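# Place two cupcakes side by side on dotted board

## Task

Set the yellow cupcake and the strawberry cupcake upright next to each other on the dotted wooden board, with the yellow one toward the left arm (+y side) and the strawberry one toward the right arm (-y side). At the end, neither hand may be in contact with either cupcake, and the blue cup must still be upright.

## Robot and tools

ROBOT. Two arms, left_arm and right_arm, each ending in a four-digit hand (index, middle, ring, thumb). right_arm has a right hand and left_arm its mirror-image left hand. Base positions: left_arm near (-0.093, +0.619, 0) m, right_arm near (+0.025, -0.576, 0) m.

FRAMES. Positions, orientations and velocities in results use the scene frame: origin at table-top height midway between the arms, +x out over the table, +z up, left_arm on +y. Offsets you command use the axes of that arm's current Hand target. Hand point axes: +z runs along the straight fingers toward the tips, +y points out of the palm face (palm at y = -0.062 m), +x runs across the palm away from the thumb on the right hand and toward the thumb on the left. Straight fingertips reach about 0.12 m past the hand point. A rigid mast on the palm side of the wrist can strike things.

ROW LAYOUT. Every row is one list of 48 numbers in [-1, 1], covering both arms even if only one moves: left dx, dy, dz, rx, ry, rz; left hand's 16 motor goals; left current_limit; left speed; then the same 24 for the right arm. dx..rz are an offset (not a pose) from the Hand target at the start of the action or move; 1.0 equals 0.6 m or 180 degrees; rx, ry, rz form one rotation vector. Sending six zeros re-requests the existing Hand target. Motor order: index_mcp, index_abd, index_pip, index_dip, middle_mcp, middle_abd, middle_pip, middle_dip, ring_mcp, ring_abd, ring_pip, ring_dip, thumb_cmc, thumb_axl, thumb_mcp, thumb_ipl. Each is an absolute hinge goal scaled between its stops; moving toward -1 curls fingers toward the palm. Straight values: _mcp +0.75, _abd 0.00, _pip +0.58, _dip +0.70, thumb_cmc +0.71, thumb_axl +0.68, thumb_mcp +0.23, thumb_ipl +0.17. current_limit maps -1..+1 to 0..550 mA; speed maps to (speed+1)/2 of 8.5 rad/s. Initial values: +0.4 and -0.6. Hand zeros are real goals; to leave a hand unchanged, resend its hand_goal, hand_current_limit and hand_speed.

TOOLS.
- execute_actions(actions, cameras): actions is a list of actions; each action is up to 15 rows (one per 1/30 s step, 0.5 s total, last row held). All rows in an action offset from the same start target. Empty list returns state plus all camera images.
- move(target, speed, blend, stop_force, zero, blocking, cameras): target is one 48-number row or up to 15 rows, every one offset from the same current Hand targets (not chained). Straight-line paths, no obstacle avoidance, 10 s cap. speed: m/s, 0.002 to 3.2, default 0.25 (rotation up to twice that in rad/s); one value or one per target. blend: corner rounding in m for lists, 0 means stop at each. stop_force: 4 to 120 N, ends an arm's path when its wrist senses that push; unreliable during rotations and for light, loose objects; omit it when backing off a contact. zero: whether to re-zero before the move (default true). blocking=false returns early; not allowed with stop_force. Result adds a move: line (done, off_target, moving, held, fault) and limits (paced = pose clipped, held = steps withheld).
- wait(seconds 0 to 10, cameras); stop(cameras) brakes a running move.
- zoom_image(camera, region [x0,y0,x1,y1] pixels, at most 504 by 504) on the latest image of that camera.
- zero_wrist_force(arm: left_arm or right_arm).
- finished_scene(scene 1 to 3) ends the scene irreversibly; the goal must hold with the robot not touching it.

CAMERAS. cam_head_left, cam_head_right, cam_high (896x504), cam_left_wrist, cam_right_wrist (672x504, fisheye). Calibration is approximate; wrist views can lag arm motion.

RESULTS. end_effector_position (m), end_effector_quat_wxyz, velocities (m/s, rad/s), Hand target (last commanded pose, the base for the next offsets; the hand often rests a bit short of it), joint positions and torques, Wrist force/torque in the hand's own axes (plus the peak since the last shown), hand_goal, hand_measured, hand_current_ma, hand_state (moving, goal, blocked, overload). Fault and MOTOR HOT lines warn of stops.

CAUTIONS. Commanded orientation is clipped to 32 degrees from the measured one each step. Arms are stiff: aiming even slightly beyond a firm surface can trigger a fault; a net force around 150 N or joint torque beyond limits (wrist 1 32.6, wrist 2 40.2, wrist 3 38.2, elbow 132 N m) stops the arm 10 s, and held weight counts. Faster contact hits harder. Keep the hands and arms apart; a grip on the other hand counts as a press between arms. A finger motor drawing 495 mA or more for 5 s shuts down. Long stretched or stalled pushes heat motors; 85 °C brakes the arm. Avoid paths passing near an arm's own base. Do not drop things, release moving parts, knock over the blue cup, or let anything leave the table. A loose object may occasionally be nudged by an outside push.

Each tool is called after "Call:" in YAML: its name, and indented under it one key for each argument.

## Session

Call:
execute_actions:
  actions: []

Scene clock: 0.00 s.
left_arm: end_effector_position=(+0.8445, +0.3871, +0.3592) hand_goal=(+0.754, +0.000, +0.576, +0.696, +0.754, +0.000, +0.576, +0.696, +0.754, +0.000, +0.576, +0.696, +0.714, +0.678, +0.226, +0.168) hand_measured=(+0.754, +0.000, +0.576, +0.696, +0.754, +0.000, +0.576, +0.696, +0.754, +0.000, +0.576, +0.696, +0.714, +0.678, +0.226, +0.168) hand_current_ma=(+0, +0, +0, +0, +0, +0, +0, +0, +0, +0, +0, +0, +0, +0, +0, +0) hand_state=(goal, goal, goal, goal, goal, goal, goal, goal, goal, goal, goal, goal, goal, goal, goal, goal) hand_current_limit=0.40 hand_speed=-0.60 end_effector_quat_wxyz=(-0.107, +0.739, +0.616, +0.251) | right_arm: end_effector_position=(+0.4403, -0.6567, +0.2767) hand_goal=(+0.754, +0.000, +0.576, +0.696, +0.754, +0.000, +0.576, +0.696, +0.754, +0.000, +0.576, +0.696, +0.714, +0.678, +0.226, +0.168) hand_measured=(+0.754, +0.000, +0.576, +0.696, +0.754, +0.000, +0.576, +0.696, +0.754, +0.000, +0.576, +0.696, +0.714, +0.678, +0.226, +0.168) hand_current_ma=(+0, +0, +0, +0, +0, +0, +0, +0, +0, +0, +0, +0, +0, +0, +0, +0) hand_state=(goal, goal, goal, goal, goal, goal, goal, goal, goal, goal, goal, goal, goal, goal, goal, goal) hand_current_limit=0.40 hand_speed=-0.60 end_effector_quat_wxyz=(-0.027, +0.814, -0.580, -0.009)
Joint positions: left_arm=[-0.593 -0.845 1.029 1.474 1.025 2.683] | right_arm=[-0.57 -1.427 1.907 1.104 1.514 -0.861]
Joint velocities: within noise
Joint torques (N m): no reading
Motor temperatures (°C): left_arm=[31 32 30 36 37 37] | right_arm=[28 28 32 36 40 43]
Wrist force (N): no reading
Wrist torque (N m): no reading
Wrist force, peak (N): no reading
Hand target: left_arm +0.8445, +0.3871, +0.3592; -0.107, +0.739, +0.616, +0.251 | right_arm +0.4403, -0.6567, +0.2767; -0.027, +0.814, -0.580, -0.009

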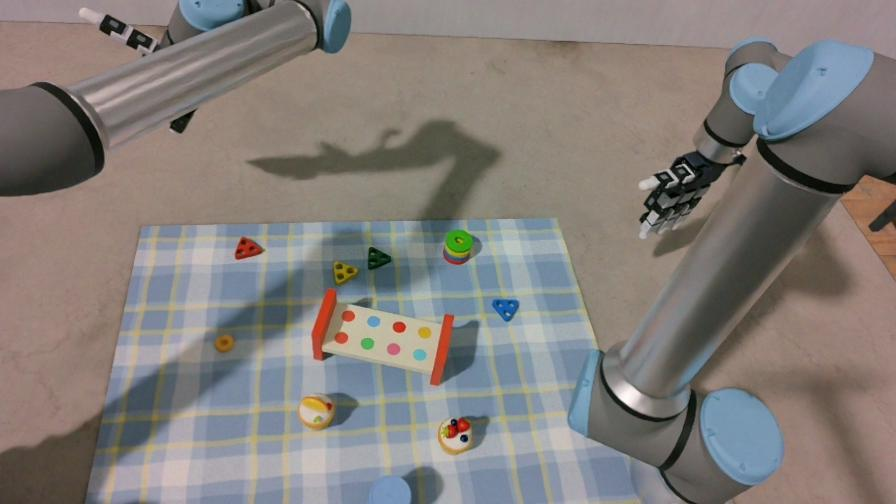

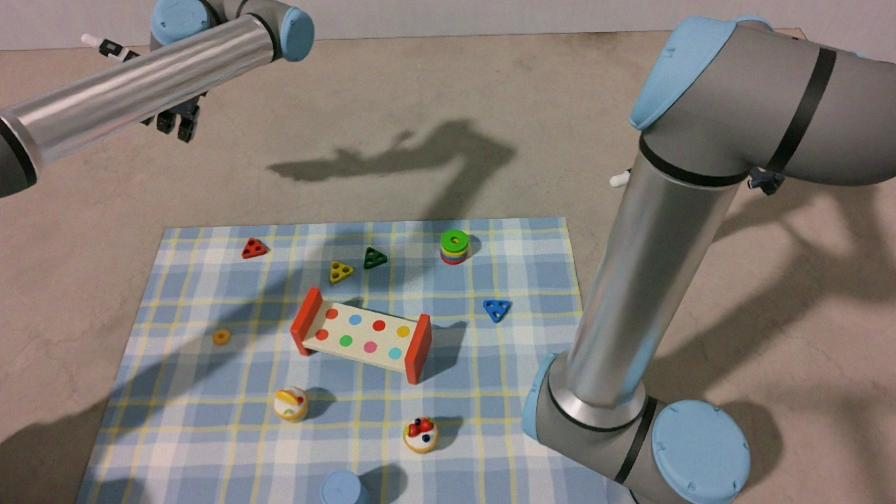

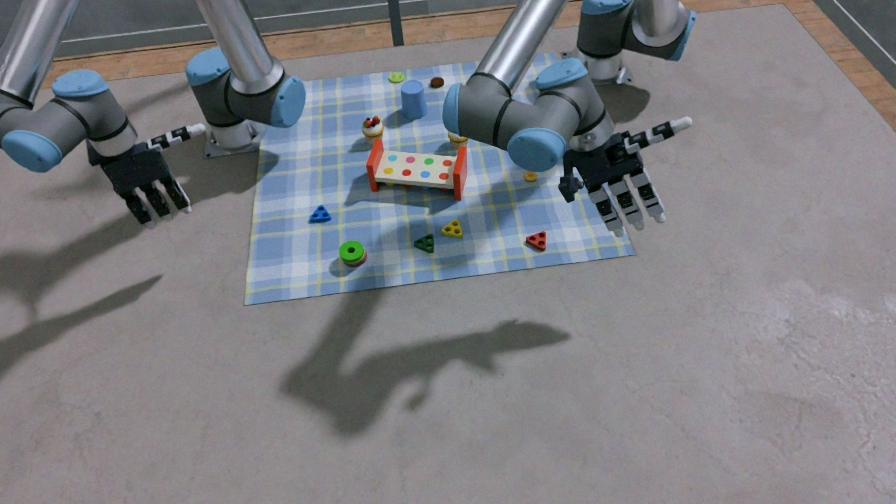

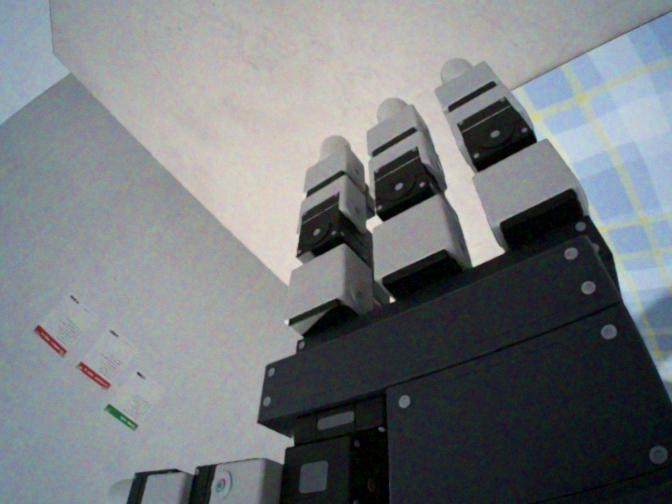

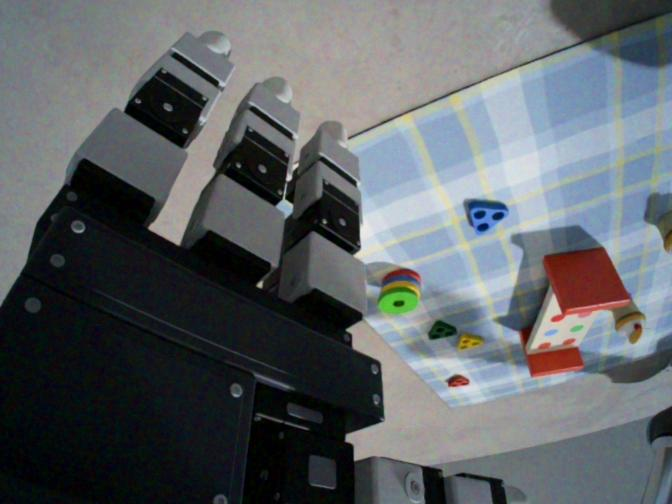

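Call:
zoom_image:
  camera: "cam_head_left"
  region: [260, 260, 520, 504]

Call:
zoom_image:
  camera: "cam_head_right"
  region: [240, 260, 500, 504]

Call:
zoom_image:
  camera: "cam_high"
  region: [300, 60, 560, 260]

Scaled by 1.938.

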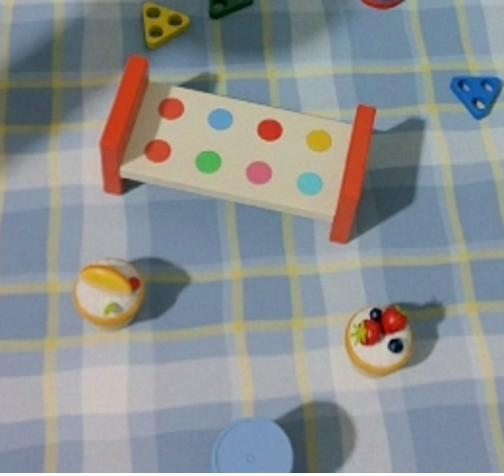

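Scaled by 1.938.

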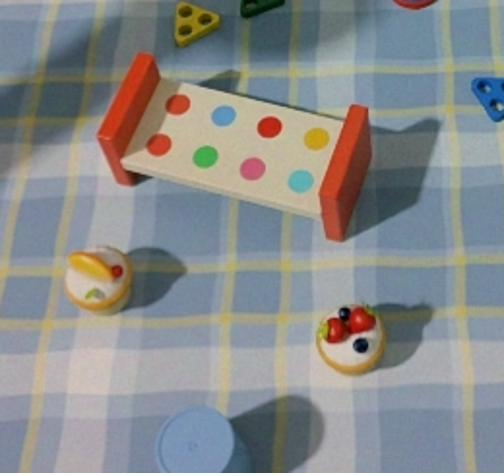

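Scaled by 1.938.

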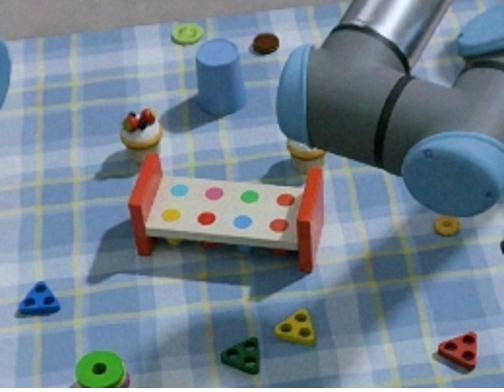

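Call:
zoom_image:
  camera: "cam_head_left"
  region: [300, 280, 470, 390]

Call:
zoom_image:
  camera: "cam_head_right"
  region: [270, 280, 440, 390]

Call:
zoom_image:
  camera: "cam_high"
  region: [350, 100, 480, 210]

Call:
zoom_image:
  camera: "cam_head_left"
  region: [280, 380, 490, 504]

Scaled by 2.965.

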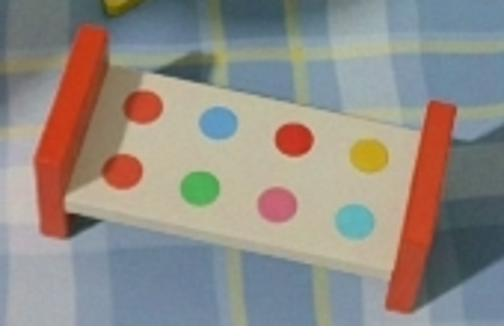

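Scaled by 2.965.

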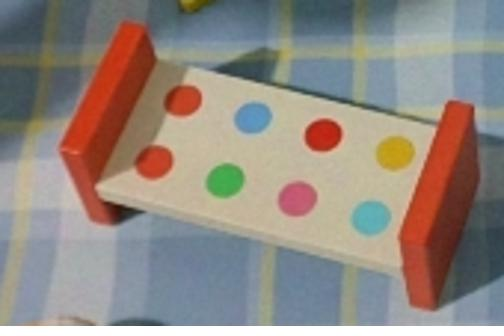

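Scaled by 3.877.

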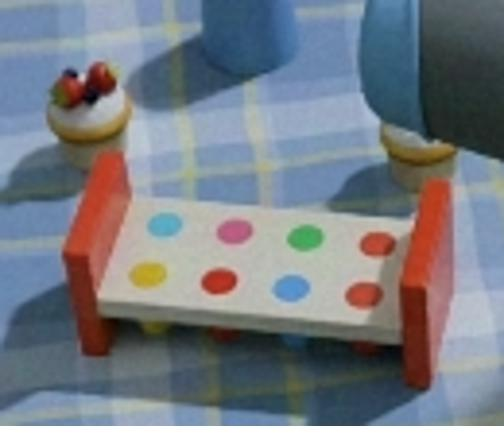

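Scaled by 2.400.

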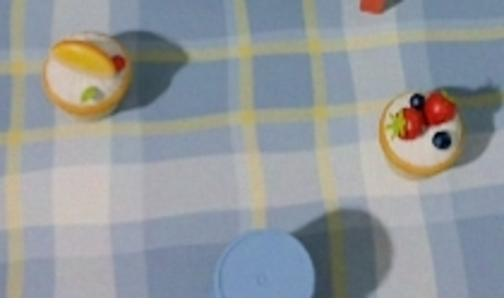

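Call:
move:
  target:
    - [-0.318,-0.470,-0.135,-0.1223,0.2017,0.4091,0.753,0,0.066,0.478,0.753,0,0.066,0.478,0.95,0,0.577,0.696,-0.671,0.678,0.226,0.168,0.4,-0.6,-0.479,0.0925,0.066,0.160,0.0425,0.0559,0.753,0,0.066,0.478,0.753,0,0.066,0.478,0.95,0,0.577,0.696,-0.671,0.678,0.226,0.168,0.4,-0.6]
    - [-0.637,-0.941,-0.271,-0.2447,0.4034,0.8182,0.753,0,0.066,0.478,0.753,0,0.066,0.478,0.95,0,0.577,0.696,-0.671,0.678,0.226,0.168,0.4,-0.6,-0.958,0.185,0.132,0.3205,0.0850,0.1118,0.753,0,0.066,0.478,0.753,0,0.066,0.478,0.95,0,0.577,0.696,-0.671,0.678,0.226,0.168,0.4,-0.6]
  speed: 0.35
  blend: [0.05, 0]
  cameras: ["all"]

Scene clock: 246.27 s.
left_arm: end_effector_position=(+0.2295, +0.1125, +0.2229) hand_goal=(+0.754, +0.000, +0.066, +0.478, +0.754, +0.000, +0.066, +0.478, +0.950, +0.000, +0.578, +0.696, -0.670, +0.678, +0.226, +0.168) hand_measured=(+0.746, +0.000, +0.066, +0.480, +0.746, +0.000, +0.066, +0.480, +0.942, +0.000, +0.576, +0.696, -0.670, +0.678, +0.224, +0.168) hand_current_ma=(-43, +0, +3, +15, -37, +0, +4, +14, -43, +0, -6, +0, -2, -4, -10, -2) hand_state=(goal, goal, goal, goal, goal, goal, goal, goal, goal, goal, goal, goal, goal, goal, goal, goal) hand_current_limit=0.40 hand_speed=-0.60 end_effector_quat_wxyz=(+0.300, -0.537, +0.674, -0.410) | right_arm: end_effector_position=(+0.1564, -0.1600, +0.2223) hand_goal=(+0.754, +0.000, +0.066, +0.478, +0.754, +0.000, +0.066, +0.478, +0.950, +0.000, +0.578, +0.696, -0.670, +0.678, +0.226, +0.168) hand_measured=(+0.744, +0.000, +0.066, +0.480, +0.746, +0.000, +0.066, +0.480, +0.938, +0.000, +0.576, +0.696, -0.668, +0.678, +0.224, +0.168) hand_current_ma=(-35, +0, +1, +8, -29, +0, +1, +9, -44, +0, -5, +0, +4, -2, -8, -1) hand_state=(goal, goal, goal, goal, goal, goal, goal, goal, goal, goal, goal, goal, goal, goal, goal, goal) hand_current_limit=0.40 hand_speed=-0.60 end_effector_quat_wxyz=(+0.332, -0.595, +0.638, -0.358)
Joint positions: left_arm=[-1.579 -1.453 2.062 0.564 0.554 5.131] | right_arm=[1.173 -1.565 2.16 0.551 2.53 1.062]
Joint torques (N m): left_arm=[13.77 -35.83 -27.33 4.35 -4.06 -1.33] | right_arm=[-13.44 -45.58 -21.65 -0.41 -1.32 -1.31]
Wrist force (N): left_arm=[0.7 1.0 -0.5] | right_arm=[-0.3 1.9 -1.8]
Wrist torque (N m): left_arm=[0.26 -0.13 -0.27] | right_arm=[0.42 0.04 -0.22]
Wrist force, peak (N): left_arm=[6.0 3.3 -2.6] | right_arm=[-2.7 6.6 -1.2]
Hand target: left_arm +0.2296, +0.1126, +0.2229; +0.300, -0.537, +0.674, -0.409 (not the last commanded pose) | right_arm +0.1564, -0.1600, +0.2222; -0.332, +0.595, -0.638, +0.358 (not the last commanded pose)
Off the commanded pose: left_arm 0.014 m, 3 deg | right_arm 0.016 m, 2 deg.
move: held (left_arm, right_arm; a check stopped the path); limits=held
pose unreachable (left arm): on one or more control steps of this call, first in action 0 (counted from 0), this arm could not follow its commanded pose, so it was not sent that pose on those steps. It may still have moved: this result reports where it is.
cause: moving toward the commanded pose would bring a part of the arm too close to another arm (a part of this arm just beyond joint 4 (wrist 1) and a part of the right arm just beyond its joint 4 (wrist 1), at the place that arm was heading or pushing toward when its own hold began).
pose unreachable (right arm): on one or more control steps of this call, first in action 0 (counted from 0), this arm could not follow its commanded pose, so it was not sent that pose on those steps. It may still have moved: this result reports where it is.
cause: moving toward the commanded pose would bring a part of the arm too close to another arm (a part of this arm just beyond joint 4 (wrist 1) and a part of the left arm just beyond its joint 4 (wrist 1), along the way the arms are being sent, or toward where that arm still pushes).
camera_calibration:
cam_left_wrist: T_world_to_cam=[[0.506653, 0.717121, 0.478582, -0.332793], [-0.391978, -0.302811, 0.868711, -0.104573], [0.76789, -0.627729, 0.127675, -0.00593691], [0, 0, 0, 1]] pos_world=[0.132179, 0.20326, 0.250871]
cam_right_wrist: T_world_to_cam=[[-0.284464, 0.762306, -0.581351, 0.327526], [-0.318978, 0.496593, 0.807247, -0.0926626], [0.904065, 0.415071, 0.101896, 0.0290608], [0, 0, 0, 1]] pos_world=[0.0373393, -0.215722, 0.262248]

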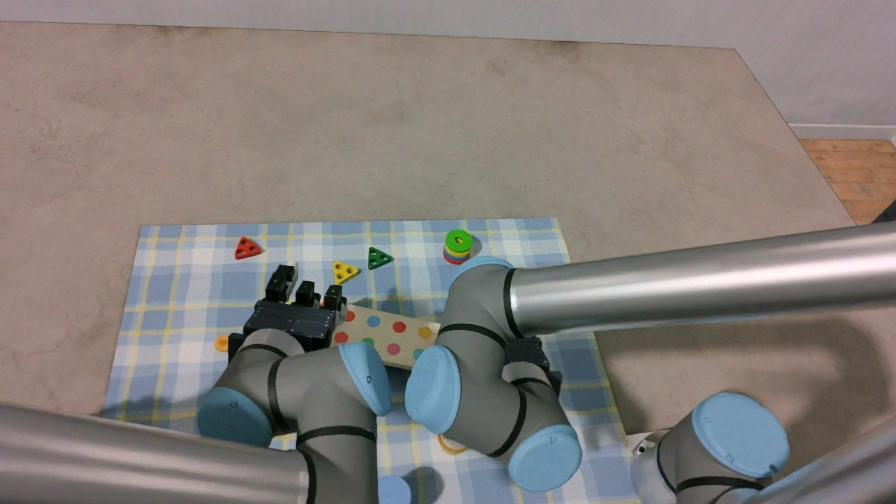

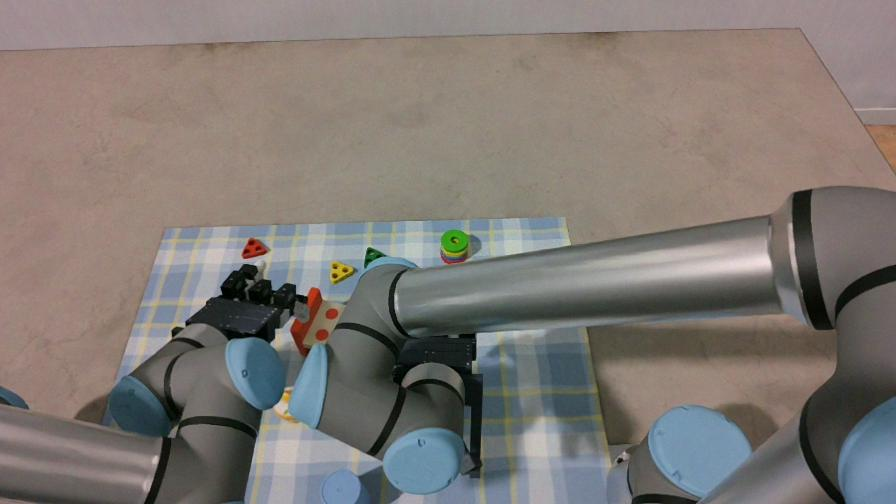

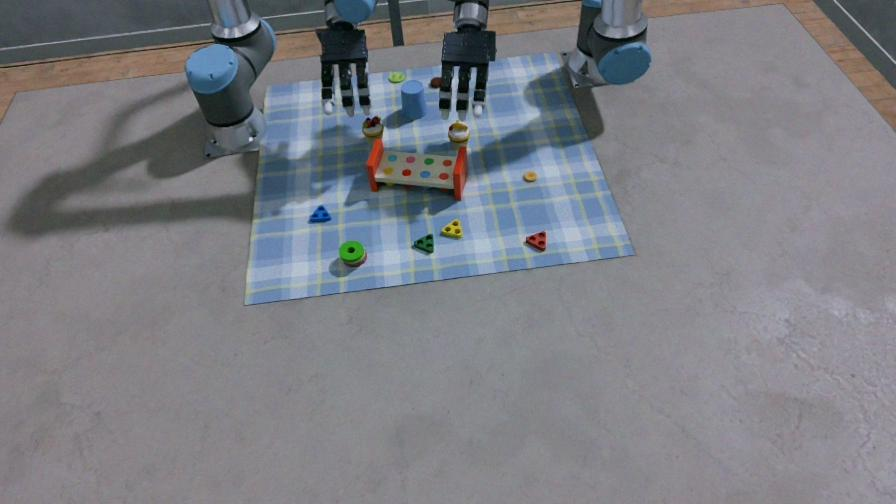

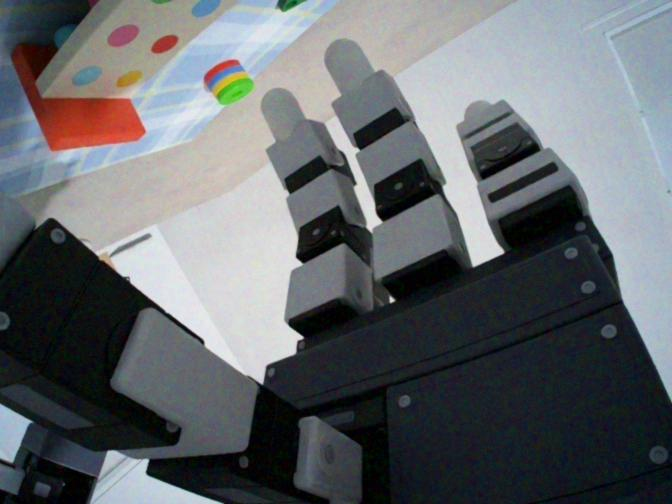

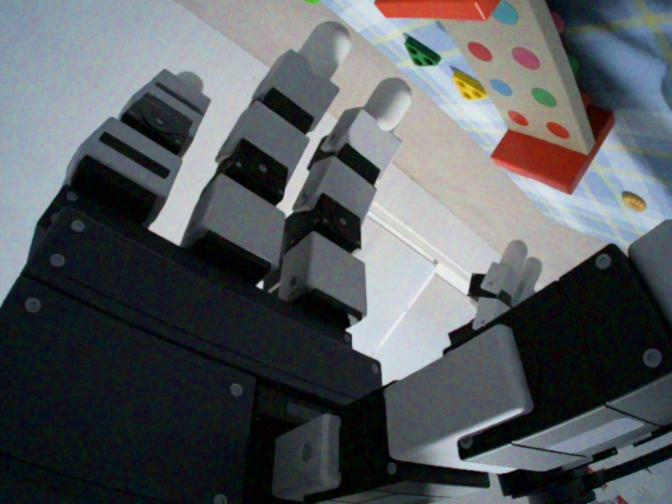

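Call:
move:
  target:
    - [-0.319,-0.096,-0.168,0,0,0,0.753,0,0.066,0.478,0.753,0,0.066,0.478,0.95,0,0.577,0.696,-0.671,0.678,0.226,0.168,0.4,-0.6,0,0,0,0,0,0,0.753,0,0.066,0.478,0.753,0,0.066,0.478,0.95,0,0.577,0.696,-0.671,0.678,0.226,0.168,0.4,-0.6]
    - [-0.638,-0.192,-0.336,0,0,0,0.753,0,0.066,0.478,0.753,0,0.066,0.478,0.95,0,0.577,0.696,-0.671,0.678,0.226,0.168,0.4,-0.6,-0.4467,0.023,0.0953,0.0082,0.0997,0.0602,0.753,0,0.066,0.478,0.753,0,0.066,0.478,0.95,0,0.577,0.696,-0.671,0.678,0.226,0.168,0.4,-0.6]
  speed: 0.3
  blend: [0.05, 0]
  cameras: ["all"]

Scene clock: 290.87 s.
left_arm: end_effector_position=(+0.2108, +0.5190, +0.4079) hand_goal=(+0.754, +0.000, +0.066, +0.478, +0.754, +0.000, +0.066, +0.478, +0.950, +0.000, +0.578, +0.696, -0.670, +0.678, +0.226, +0.168) hand_measured=(+0.746, +0.000, +0.066, +0.480, +0.746, +0.000, +0.066, +0.480, +0.942, +0.000, +0.576, +0.696, -0.670, +0.678, +0.224, +0.168) hand_current_ma=(-43, +0, +3, +15, -37, +0, +4, +14, -43, +0, -6, +0, -1, -4, -10, -2) hand_state=(goal, goal, goal, goal, goal, goal, goal, goal, goal, goal, goal, goal, goal, goal, goal, goal) hand_current_limit=0.40 hand_speed=-0.60 end_effector_quat_wxyz=(+0.258, -0.551, +0.705, -0.365) | right_arm: end_effector_position=(+0.2166, +0.1043, +0.1797) hand_goal=(+0.754, +0.000, +0.066, +0.478, +0.754, +0.000, +0.066, +0.478, +0.950, +0.000, +0.578, +0.696, -0.670, +0.678, +0.226, +0.168) hand_measured=(+0.744, +0.000, +0.066, +0.480, +0.746, +0.000, +0.066, +0.480, +0.938, +0.000, +0.576, +0.696, -0.668, +0.678, +0.224, +0.168) hand_current_ma=(-35, +0, +1, +8, -29, +0, +1, +9, -44, +0, -5, +0, +4, -2, -8, -1) hand_state=(goal, goal, goal, goal, goal, goal, goal, goal, goal, goal, goal, goal, goal, goal, goal, goal) hand_current_limit=0.40 hand_speed=-0.60 end_effector_quat_wxyz=(+0.268, -0.465, +0.730, -0.422)
Joint positions: left_arm=[-1.763 -2.408 2.33 1.547 0.649 4.791] | right_arm=[1.251 -0.941 1.559 1.222 2.596 1.882]
Joint torques (N m): left_arm=[8.73 13.24 -35.16 2.48 -1.43 0.9] | right_arm=[-14.57 -73.76 -39.24 8.12 4.62 1.4]
Wrist force (N): left_arm=[0.0 0.4 0.1] | right_arm=[0.2 1.3 -1.8]
Wrist torque (N m): left_arm=[0.18 0.03 -0.30] | right_arm=[0.34 -0.02 -0.19]
Wrist force, peak (N): left_arm=[3.1 1.8 0.2] | right_arm=[-2.7 2.2 -2.0]
Hand target: left_arm +0.2079, +0.5198, +0.4078; +0.300, -0.537, +0.674, -0.409 | right_arm +0.2167, +0.1043, +0.1797; +0.268, -0.465, +0.730, -0.422
Off the commanded pose: left_arm 0.003 m, 8 deg | right_arm 0.000 m, 0 deg.
move: off_target (left_arm)
camera_calibration:
cam_left_wrist: T_world_to_cam=[[0.582828, 0.691398, 0.426944, -0.68507], [-0.27814, -0.323931, 0.904271, -0.17697], [0.763511, -0.645785, 0.00350937, 0.300961], [0, 0, 0, 1]] pos_world=[0.120269, 0.610686, 0.451459]
cam_right_wrist: T_world_to_cam=[[0.0216508, 0.808176, -0.588543, 0.0487074], [-0.140381, 0.585307, 0.798567, -0.216685], [0.989861, 0.0653304, 0.126125, -0.117254], [0, 0, 0, 1]] pos_world=[0.0845925, 0.0951233, 0.216493]

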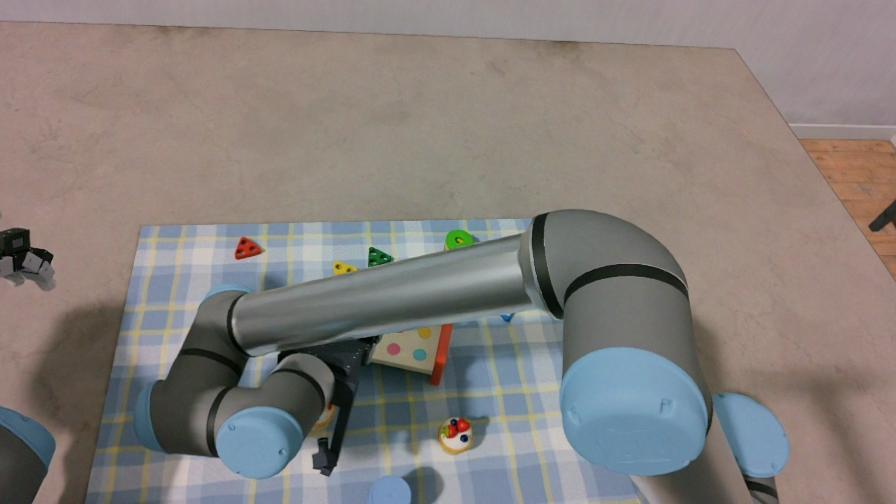

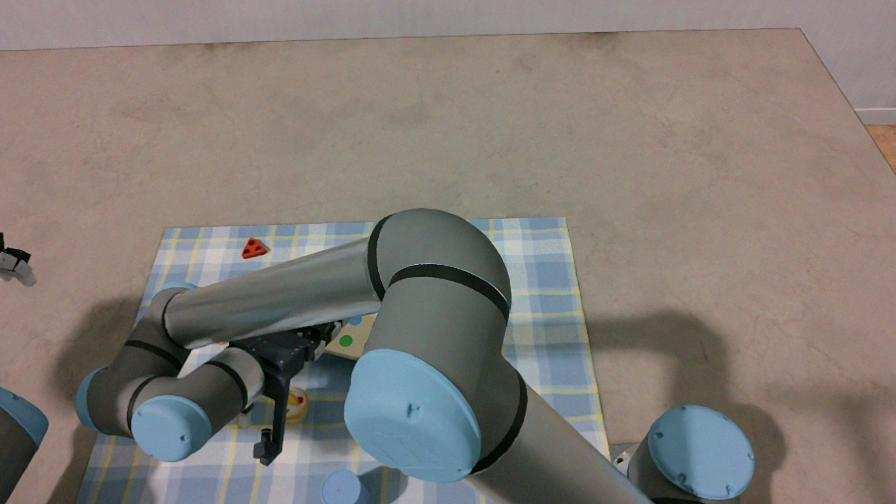

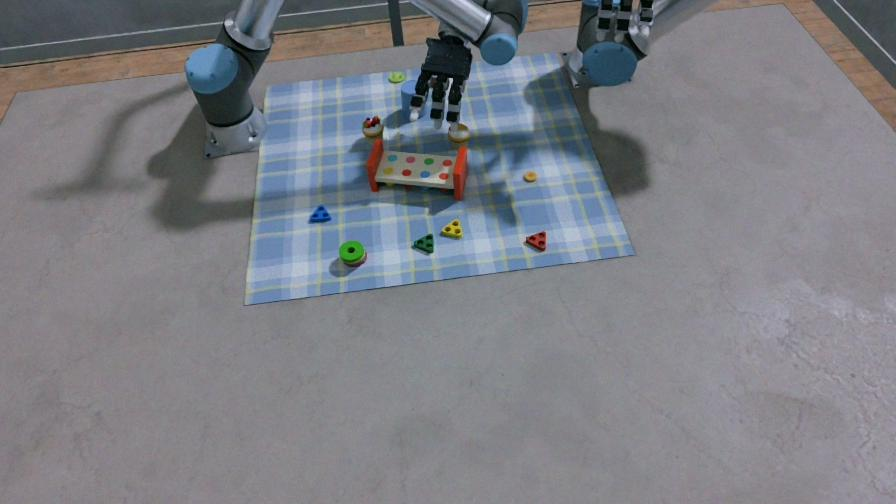

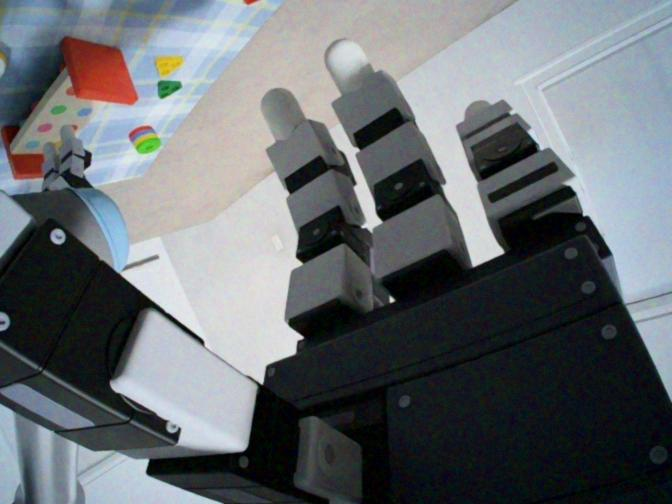

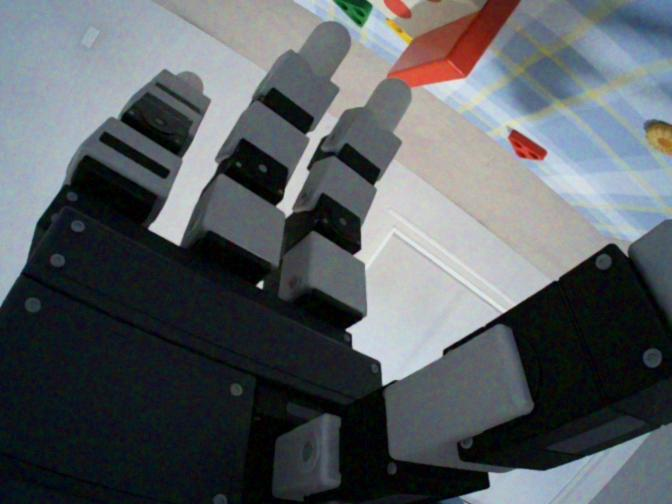

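Call:
move:
  target: [0,0,0,0,0,0,0.753,0,0.066,0.478,0.753,0,0.066,0.478,0.95,0,0.577,0.696,-0.671,0.678,0.226,0.168,0.4,-0.6,0,0.1876,0.1083,0,0,0,0.753,0,-0.299,0.406,0.753,0,-0.299,0.406,0.95,0,0.577,0.696,-0.671,0.678,0.226,0.168,0.4,-0.6]
  speed: 0.12
  stop_force: 12
  cameras: ["cam_high","cam_right_wrist","cam_head_left"]

Scene clock: 322.43 s.
left_arm: end_effector_position=(+0.2108, +0.5191, +0.4078) hand_goal=(+0.754, +0.000, +0.066, +0.478, +0.754, +0.000, +0.066, +0.478, +0.950, +0.000, +0.578, +0.696, -0.670, +0.678, +0.226, +0.168) hand_measured=(+0.746, +0.000, +0.066, +0.480, +0.746, +0.000, +0.066, +0.480, +0.942, +0.000, +0.576, +0.696, -0.670, +0.678, +0.224, +0.168) hand_current_ma=(-43, +0, +3, +15, -37, +0, +4, +14, -43, +0, -6, +0, -1, -4, -10, -2) hand_state=(goal, goal, goal, goal, goal, goal, goal, goal, goal, goal, goal, goal, goal, goal, goal, goal) hand_current_limit=0.40 hand_speed=-0.60 end_effector_quat_wxyz=(+0.258, -0.551, +0.705, -0.365) | right_arm: end_effector_position=(+0.2166, +0.1043, +0.0498) hand_goal=(+0.754, +0.000, -0.298, +0.406, +0.754, +0.000, -0.298, +0.406, +0.950, +0.000, +0.578, +0.696, -0.670, +0.678, +0.226, +0.168) hand_measured=(+0.744, +0.000, -0.296, +0.410, +0.746, +0.000, -0.296, +0.410, +0.938, +0.000, +0.576, +0.696, -0.668, +0.678, +0.224, +0.168) hand_current_ma=(-35, +0, +8, +9, -29, +0, +7, +10, -44, +0, -5, +0, +4, -2, -8, -1) hand_state=(goal, goal, goal, goal, goal, goal, goal, goal, goal, goal, goal, goal, goal, goal, goal, goal) hand_current_limit=0.40 hand_speed=-0.60 end_effector_quat_wxyz=(+0.268, -0.465, +0.730, -0.422)
Joint positions: left_arm=[-1.762 -2.409 2.331 1.547 0.649 4.791] | right_arm=[1.251 -0.804 1.596 1.048 2.596 1.882]
Joint torques (N m): left_arm=[7.9 12.66 -34.88 1.82 -2.59 1.09] | right_arm=[13.16 -80.3 -34.68 6.58 0.16 0.11]
Wrist force (N): left_arm=[-0.2 0.3 -0.1] | right_arm=[-0.1 0.8 -1.8]
Wrist torque (N m): left_arm=[0.19 0.06 -0.33] | right_arm=[0.28 0.02 -0.23]
Wrist force, peak (N): left_arm=[-0.4 0.8 -0.2] | right_arm=[0.4 2.8 -1.3]
Hand target: left_arm +0.2108, +0.5191, +0.4078; +0.258, -0.551, +0.705, -0.365 (not the last commanded pose) | right_arm +0.2166, +0.1043, +0.0497; +0.268, -0.465, +0.730, -0.422
Off the commanded pose: left_arm 0.003 m, 8 deg | right_arm 0.000 m, 0 deg.
move: off_target (left_arm)
camera_calibration:
cam_right_wrist: T_world_to_cam=[[0.0216508, 0.808176, -0.588543, -0.0278011], [-0.140381, 0.585307, 0.798567, -0.112885], [0.989861, 0.0653304, 0.126125, -0.100759], [0, 0, 0, 1]] pos_world=[0.0844925, 0.0951233, 0.0864926]
Images, in order (width x height): cam_head_left 896x504, cam_high 896x504, cam_right_wrist 672x504.

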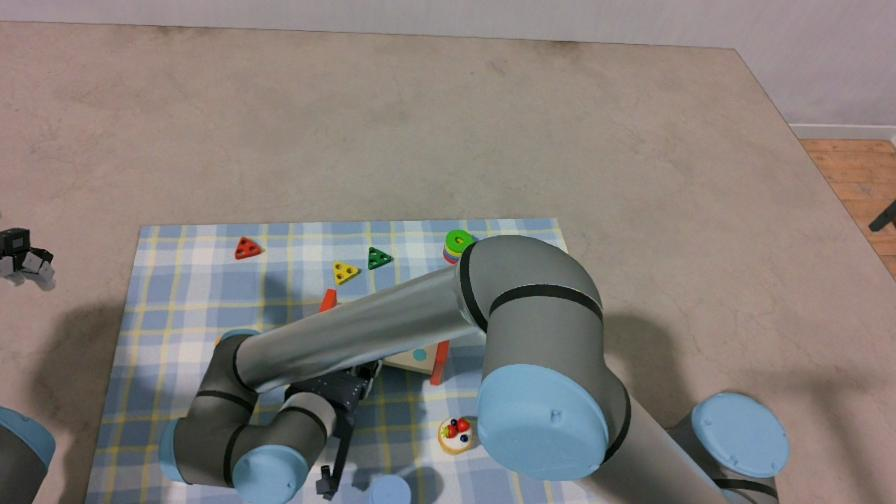

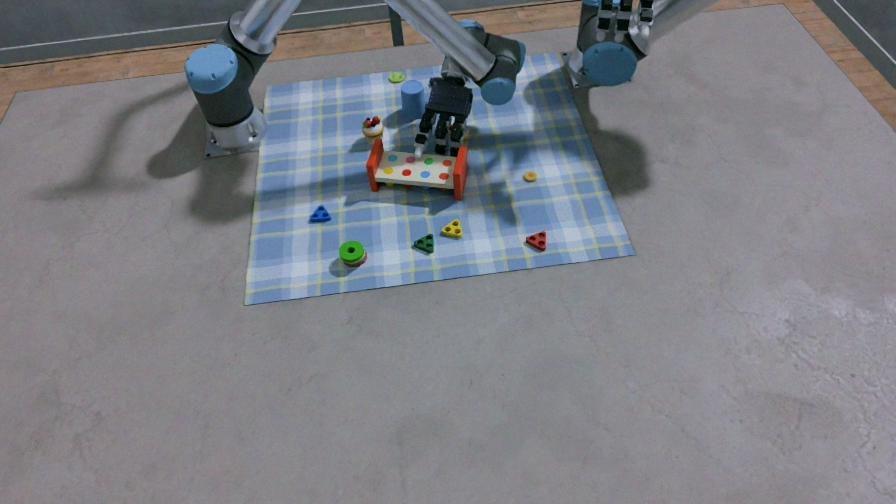

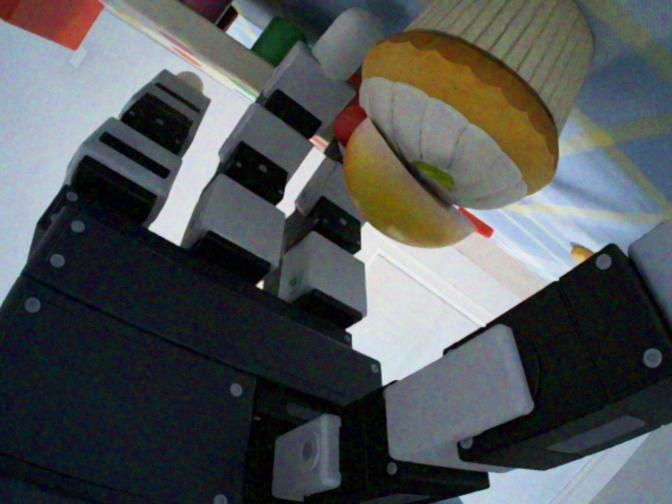

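Call:
execute_actions:
  actions:
    - [[0,0,0,0,0,0,0.753,0,0.066,0.478,0.753,0,0.066,0.478,0.95,0,0.577,0.696,-0.671,0.678,0.226,0.168,0.4,-0.6,0,0,0,0,0,0,0.753,0,-0.299,0.406,0.753,0,-0.299,0.406,0.95,0,0.577,0.696,-0.671,0.678,-0.112,0.168,0.0,-0.8]]
    - [[0,0,0,0,0,0,0.753,0,0.066,0.478,0.753,0,0.066,0.478,0.95,0,0.577,0.696,-0.671,0.678,0.226,0.168,0.4,-0.6,0,0,0,0,0,0,0.60,0,-0.299,0.406,0.60,0,-0.299,0.406,0.95,0,0.577,0.696,-0.671,0.678,-0.112,0.168,0.0,-0.8]]
  cameras: ["cam_high","cam_right_wrist"]

Scene clock: 338.53 s.
left_arm: end_effector_position=(+0.2108, +0.5191, +0.4078) hand_goal=(+0.754, +0.000, +0.066, +0.478, +0.754, +0.000, +0.066, +0.478, +0.950, +0.000, +0.578, +0.696, -0.670, +0.678, +0.226, +0.168) hand_measured=(+0.746, +0.000, +0.066, +0.480, +0.746, +0.000, +0.066, +0.480, +0.942, +0.000, +0.576, +0.696, -0.670, +0.678, +0.224, +0.168) hand_current_ma=(-43, +0, +3, +15, -37, +0, +4, +14, -43, +0, -6, +0, -1, -4, -10, -2) hand_state=(goal, goal, goal, goal, goal, goal, goal, goal, goal, goal, goal, goal, goal, goal, goal, goal) hand_current_limit=0.40 hand_speed=-0.60 end_effector_quat_wxyz=(+0.258, -0.551, +0.705, -0.365) | right_arm: end_effector_position=(+0.2166, +0.1043, +0.0497) hand_goal=(+0.600, +0.000, -0.298, +0.406, +0.600, +0.000, -0.298, +0.406, +0.950, +0.000, +0.578, +0.696, -0.670, +0.678, -0.112, +0.168) hand_measured=(+0.596, +0.000, -0.296, +0.410, +0.596, +0.000, -0.296, +0.410, +0.938, +0.000, +0.576, +0.696, -0.668, +0.678, -0.110, +0.168) hand_current_ma=(-13, +0, +8, +9, -10, +0, +7, +10, -44, +0, -5, +0, +4, -2, +7, -1) hand_state=(goal, goal, goal, goal, goal, goal, goal, goal, goal, goal, goal, goal, goal, goal, goal, goal) hand_current_limit=0.00 hand_speed=-0.80 end_effector_quat_wxyz=(+0.268, -0.465, +0.730, -0.422)
Joint positions: left_arm=[-1.762 -2.409 2.331 1.547 0.649 4.791] | right_arm=[1.251 -0.804 1.596 1.048 2.596 1.882]
Joint torques (N m): left_arm=[12.15 13.84 -34.74 1.77 -2.74 0.91] | right_arm=[13.21 -78.72 -35.22 4.36 0.03 1.42]
Wrist force (N): left_arm=[-0.2 0.4 0.4] | right_arm=[0.1 1.2 -1.9]
Wrist torque (N m): left_arm=[0.16 0.06 -0.33] | right_arm=[0.34 -0.01 -0.20]
Wrist force, peak (N): left_arm=[-0.2 0.9 0.0] | right_arm=[-0.2 1.4 -2.5]
Hand target: left_arm +0.2108, +0.5191, +0.4078; +0.258, -0.551, +0.705, -0.365 | right_arm +0.2166, +0.1043, +0.0497; +0.268, -0.465, +0.730, -0.422
Off the commanded pose: left_arm 0.000 m, 0 deg | right_arm 0.000 m, 0 deg.
Step readings (end_effector_position of left_arm | right_arm):
0: (+0.2108, +0.5191, +0.4078) | (+0.2166, +0.1043, +0.0497)
1: (+0.2108, +0.5191, +0.4078) | (+0.2166, +0.1043, +0.0497)
2: (+0.2108, +0.5191, +0.4078) | (+0.2166, +0.1043, +0.0497)
4: (+0.2108, +0.5191, +0.4078) | (+0.2166, +0.1043, +0.0497)
8: (+0.2108, +0.5191, +0.4078) | (+0.2166, +0.1043, +0.0497)
15: (+0.2108, +0.5191, +0.4078) | (+0.2166, +0.1043, +0.0497)
16: (+0.2108, +0.5191, +0.4078) | (+0.2166, +0.1043, +0.0497)
17: (+0.2108, +0.5191, +0.4078) | (+0.2166, +0.1043, +0.0497)
19: (+0.2108, +0.5191, +0.4078) | (+0.2166, +0.1043, +0.0497)
23: (+0.2108, +0.5191, +0.4078) | (+0.2166, +0.1043, +0.0497)
30: (+0.2108, +0.5191, +0.4078) | (+0.2166, +0.1043, +0.0497)
camera_calibration:
cam_right_wrist: T_world_to_cam=[[0.0216508, 0.808176, -0.588543, -0.0278011], [-0.140381, 0.585307, 0.798567, -0.112885], [0.989861, 0.0653304, 0.126125, -0.100759], [0, 0, 0, 1]] pos_world=[0.0844925, 0.0951233, 0.0864926]
Images, in order (width x height): cam_high 896x504, cam_right_wrist 672x504.

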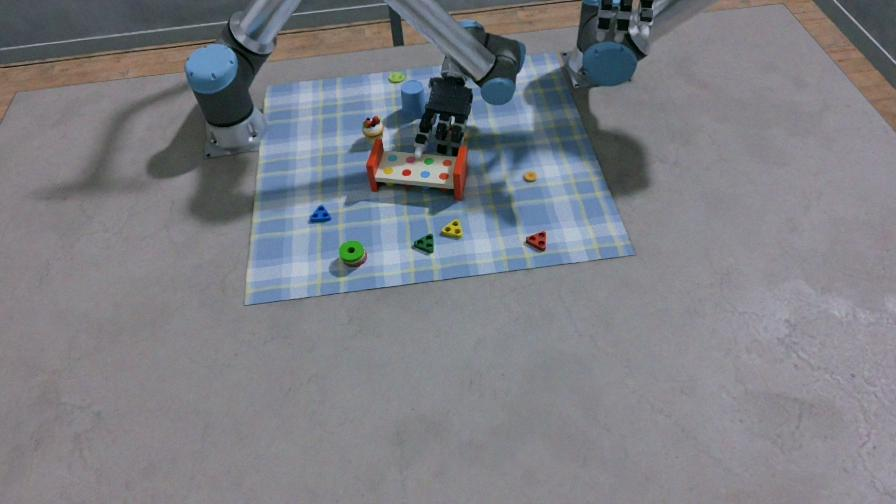

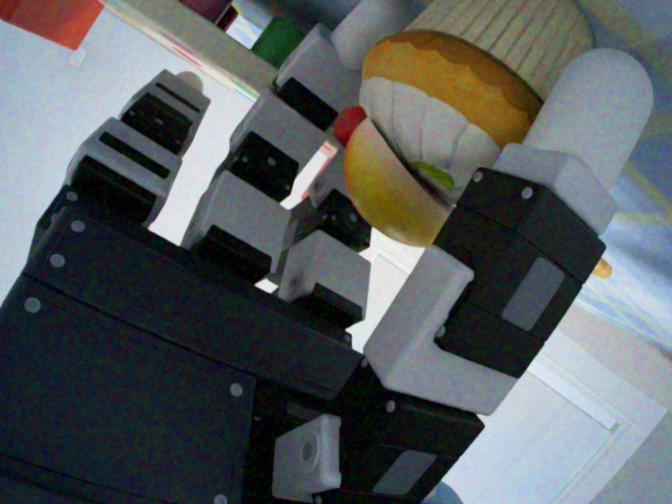

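Call:
execute_actions:
  actions:
    - [[0,0,0,0,0,0,0.753,0,0.066,0.478,0.753,0,0.066,0.478,0.95,0,0.577,0.696,-0.671,0.678,0.226,0.168,0.4,-0.6,0,0,0,0,0,0,0.40,0,-0.299,0.406,0.40,0,-0.299,0.406,0.95,0,0.577,0.696,-0.671,0.678,-0.2,0.168,0.2,-0.8]]
    - [[0,0,0,0,0,0,0.753,0,0.066,0.478,0.753,0,0.066,0.478,0.95,0,0.577,0.696,-0.671,0.678,0.226,0.168,0.4,-0.6,0,0,0,0,0,0,0.40,0,-0.299,0.406,0.40,0,-0.299,0.406,0.95,0,0.577,0.696,-0.671,0.678,-0.2,0.168,0.2,-0.8]]
  cameras: ["cam_high","cam_right_wrist"]

Scene clock: 347.37 s.
left_arm: end_effector_position=(+0.2108, +0.5191, +0.4078) hand_goal=(+0.754, +0.000, +0.066, +0.478, +0.754, +0.000, +0.066, +0.478, +0.950, +0.000, +0.578, +0.696, -0.670, +0.678, +0.226, +0.168) hand_measured=(+0.746, +0.000, +0.066, +0.480, +0.746, +0.000, +0.066, +0.480, +0.942, +0.000, +0.576, +0.696, -0.670, +0.678, +0.224, +0.168) hand_current_ma=(-43, +0, +3, +15, -37, +0, +4, +14, -43, +0, -6, +0, -1, -4, -10, -2) hand_state=(goal, goal, goal, goal, goal, goal, goal, goal, goal, goal, goal, goal, goal, goal, goal, goal) hand_current_limit=0.40 hand_speed=-0.60 end_effector_quat_wxyz=(+0.258, -0.551, +0.705, -0.365) | right_arm: end_effector_position=(+0.2166, +0.1043, +0.0497) hand_goal=(+0.400, +0.000, -0.298, +0.406, +0.400, +0.000, -0.298, +0.406, +0.950, +0.000, +0.578, +0.696, -0.670, +0.678, -0.200, +0.168) hand_measured=(+0.492, +0.002, -0.282, +0.412, +0.456, -0.002, -0.282, +0.412, +0.938, +0.000, +0.576, +0.696, -0.670, +0.678, -0.166, +0.180) hand_current_ma=(+330, +3, +60, +16, +244, -5, +59, +19, -44, +0, -5, +0, +0, -2, +172, +57) hand_state=(blocked, goal, goal, goal, blocked, goal, goal, goal, goal, goal, goal, goal, goal, goal, blocked, goal) hand_current_limit=0.20 hand_speed=-0.80 end_effector_quat_wxyz=(+0.268, -0.465, +0.730, -0.422)
Joint positions: left_arm=[-1.762 -2.409 2.331 1.547 0.649 4.791] | right_arm=[1.251 -0.804 1.596 1.048 2.596 1.882]
Joint torques (N m): left_arm=[9.14 13.49 -34.47 2.21 -2.39 0.82] | right_arm=[11.67 -80.68 -32.79 2.31 -0.04 1.41]
Wrist force (N): left_arm=[-0.2 0.7 0.3] | right_arm=[0.3 -0.8 -2.2]
Wrist torque (N m): left_arm=[0.20 0.07 -0.34] | right_arm=[0.48 -0.04 -0.17]
Wrist force, peak (N): left_arm=[-0.2 1.0 0.2] | right_arm=[-0.2 -1.3 -2.7]
Hand target: left_arm +0.2108, +0.5191, +0.4078; +0.258, -0.551, +0.705, -0.365 | right_arm +0.2166, +0.1043, +0.0497; +0.268, -0.465, +0.730, -0.422
Off the commanded pose: left_arm 0.000 m, 0 deg | right_arm 0.000 m, 0 deg.
Step readings (end_effector_position of left_arm | right_arm):
0: (+0.2108, +0.5191, +0.4078) | (+0.2166, +0.1043, +0.0497)
1: (+0.2108, +0.5191, +0.4078) | (+0.2166, +0.1043, +0.0497)
2: (+0.2108, +0.5191, +0.4078) | (+0.2166, +0.1043, +0.0497)
4: (+0.2108, +0.5191, +0.4078) | (+0.2166, +0.1043, +0.0497)
8: (+0.2108, +0.5191, +0.4078) | (+0.2166, +0.1043, +0.0497)
15: (+0.2108, +0.5191, +0.4078) | (+0.2166, +0.1043, +0.0497)
16: (+0.2108, +0.5191, +0.4078) | (+0.2166, +0.1043, +0.0497)
17: (+0.2108, +0.5191, +0.4078) | (+0.2166, +0.1043, +0.0497)
19: (+0.2108, +0.5191, +0.4078) | (+0.2166, +0.1043, +0.0497)
23: (+0.2108, +0.5191, +0.4078) | (+0.2166, +0.1043, +0.0497)
30: (+0.2108, +0.5191, +0.4078) | (+0.2166, +0.1043, +0.0497)
camera_calibration:
cam_right_wrist: T_world_to_cam=[[0.0216508, 0.808176, -0.588543, -0.0278011], [-0.140381, 0.585307, 0.798567, -0.112885], [0.989861, 0.0653304, 0.126125, -0.100759], [0, 0, 0, 1]] pos_world=[0.0844925, 0.0951233, 0.0864926]
Images, in order (width x height): cam_high 896x504, cam_right_wrist 672x504.

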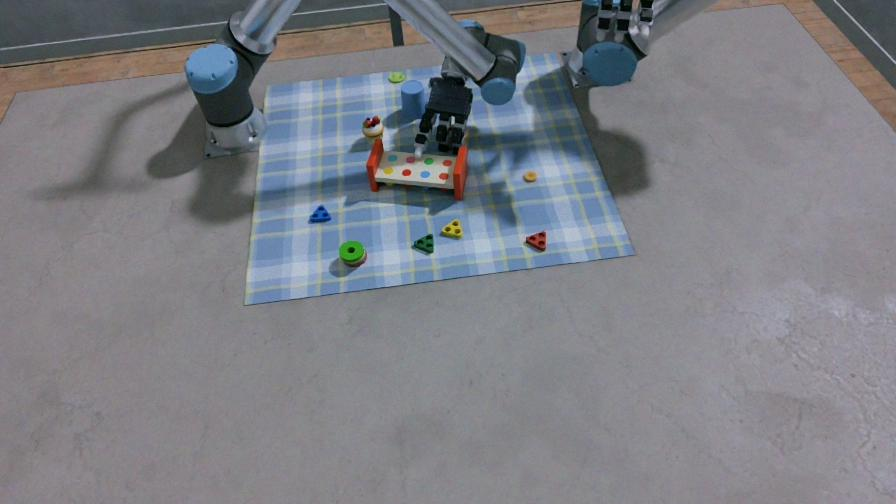

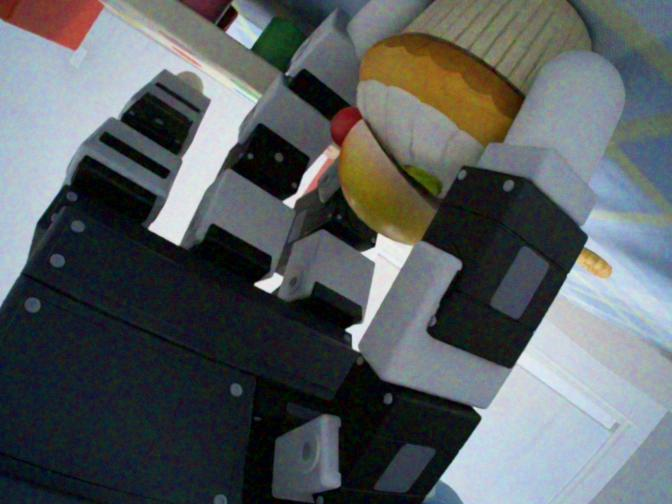

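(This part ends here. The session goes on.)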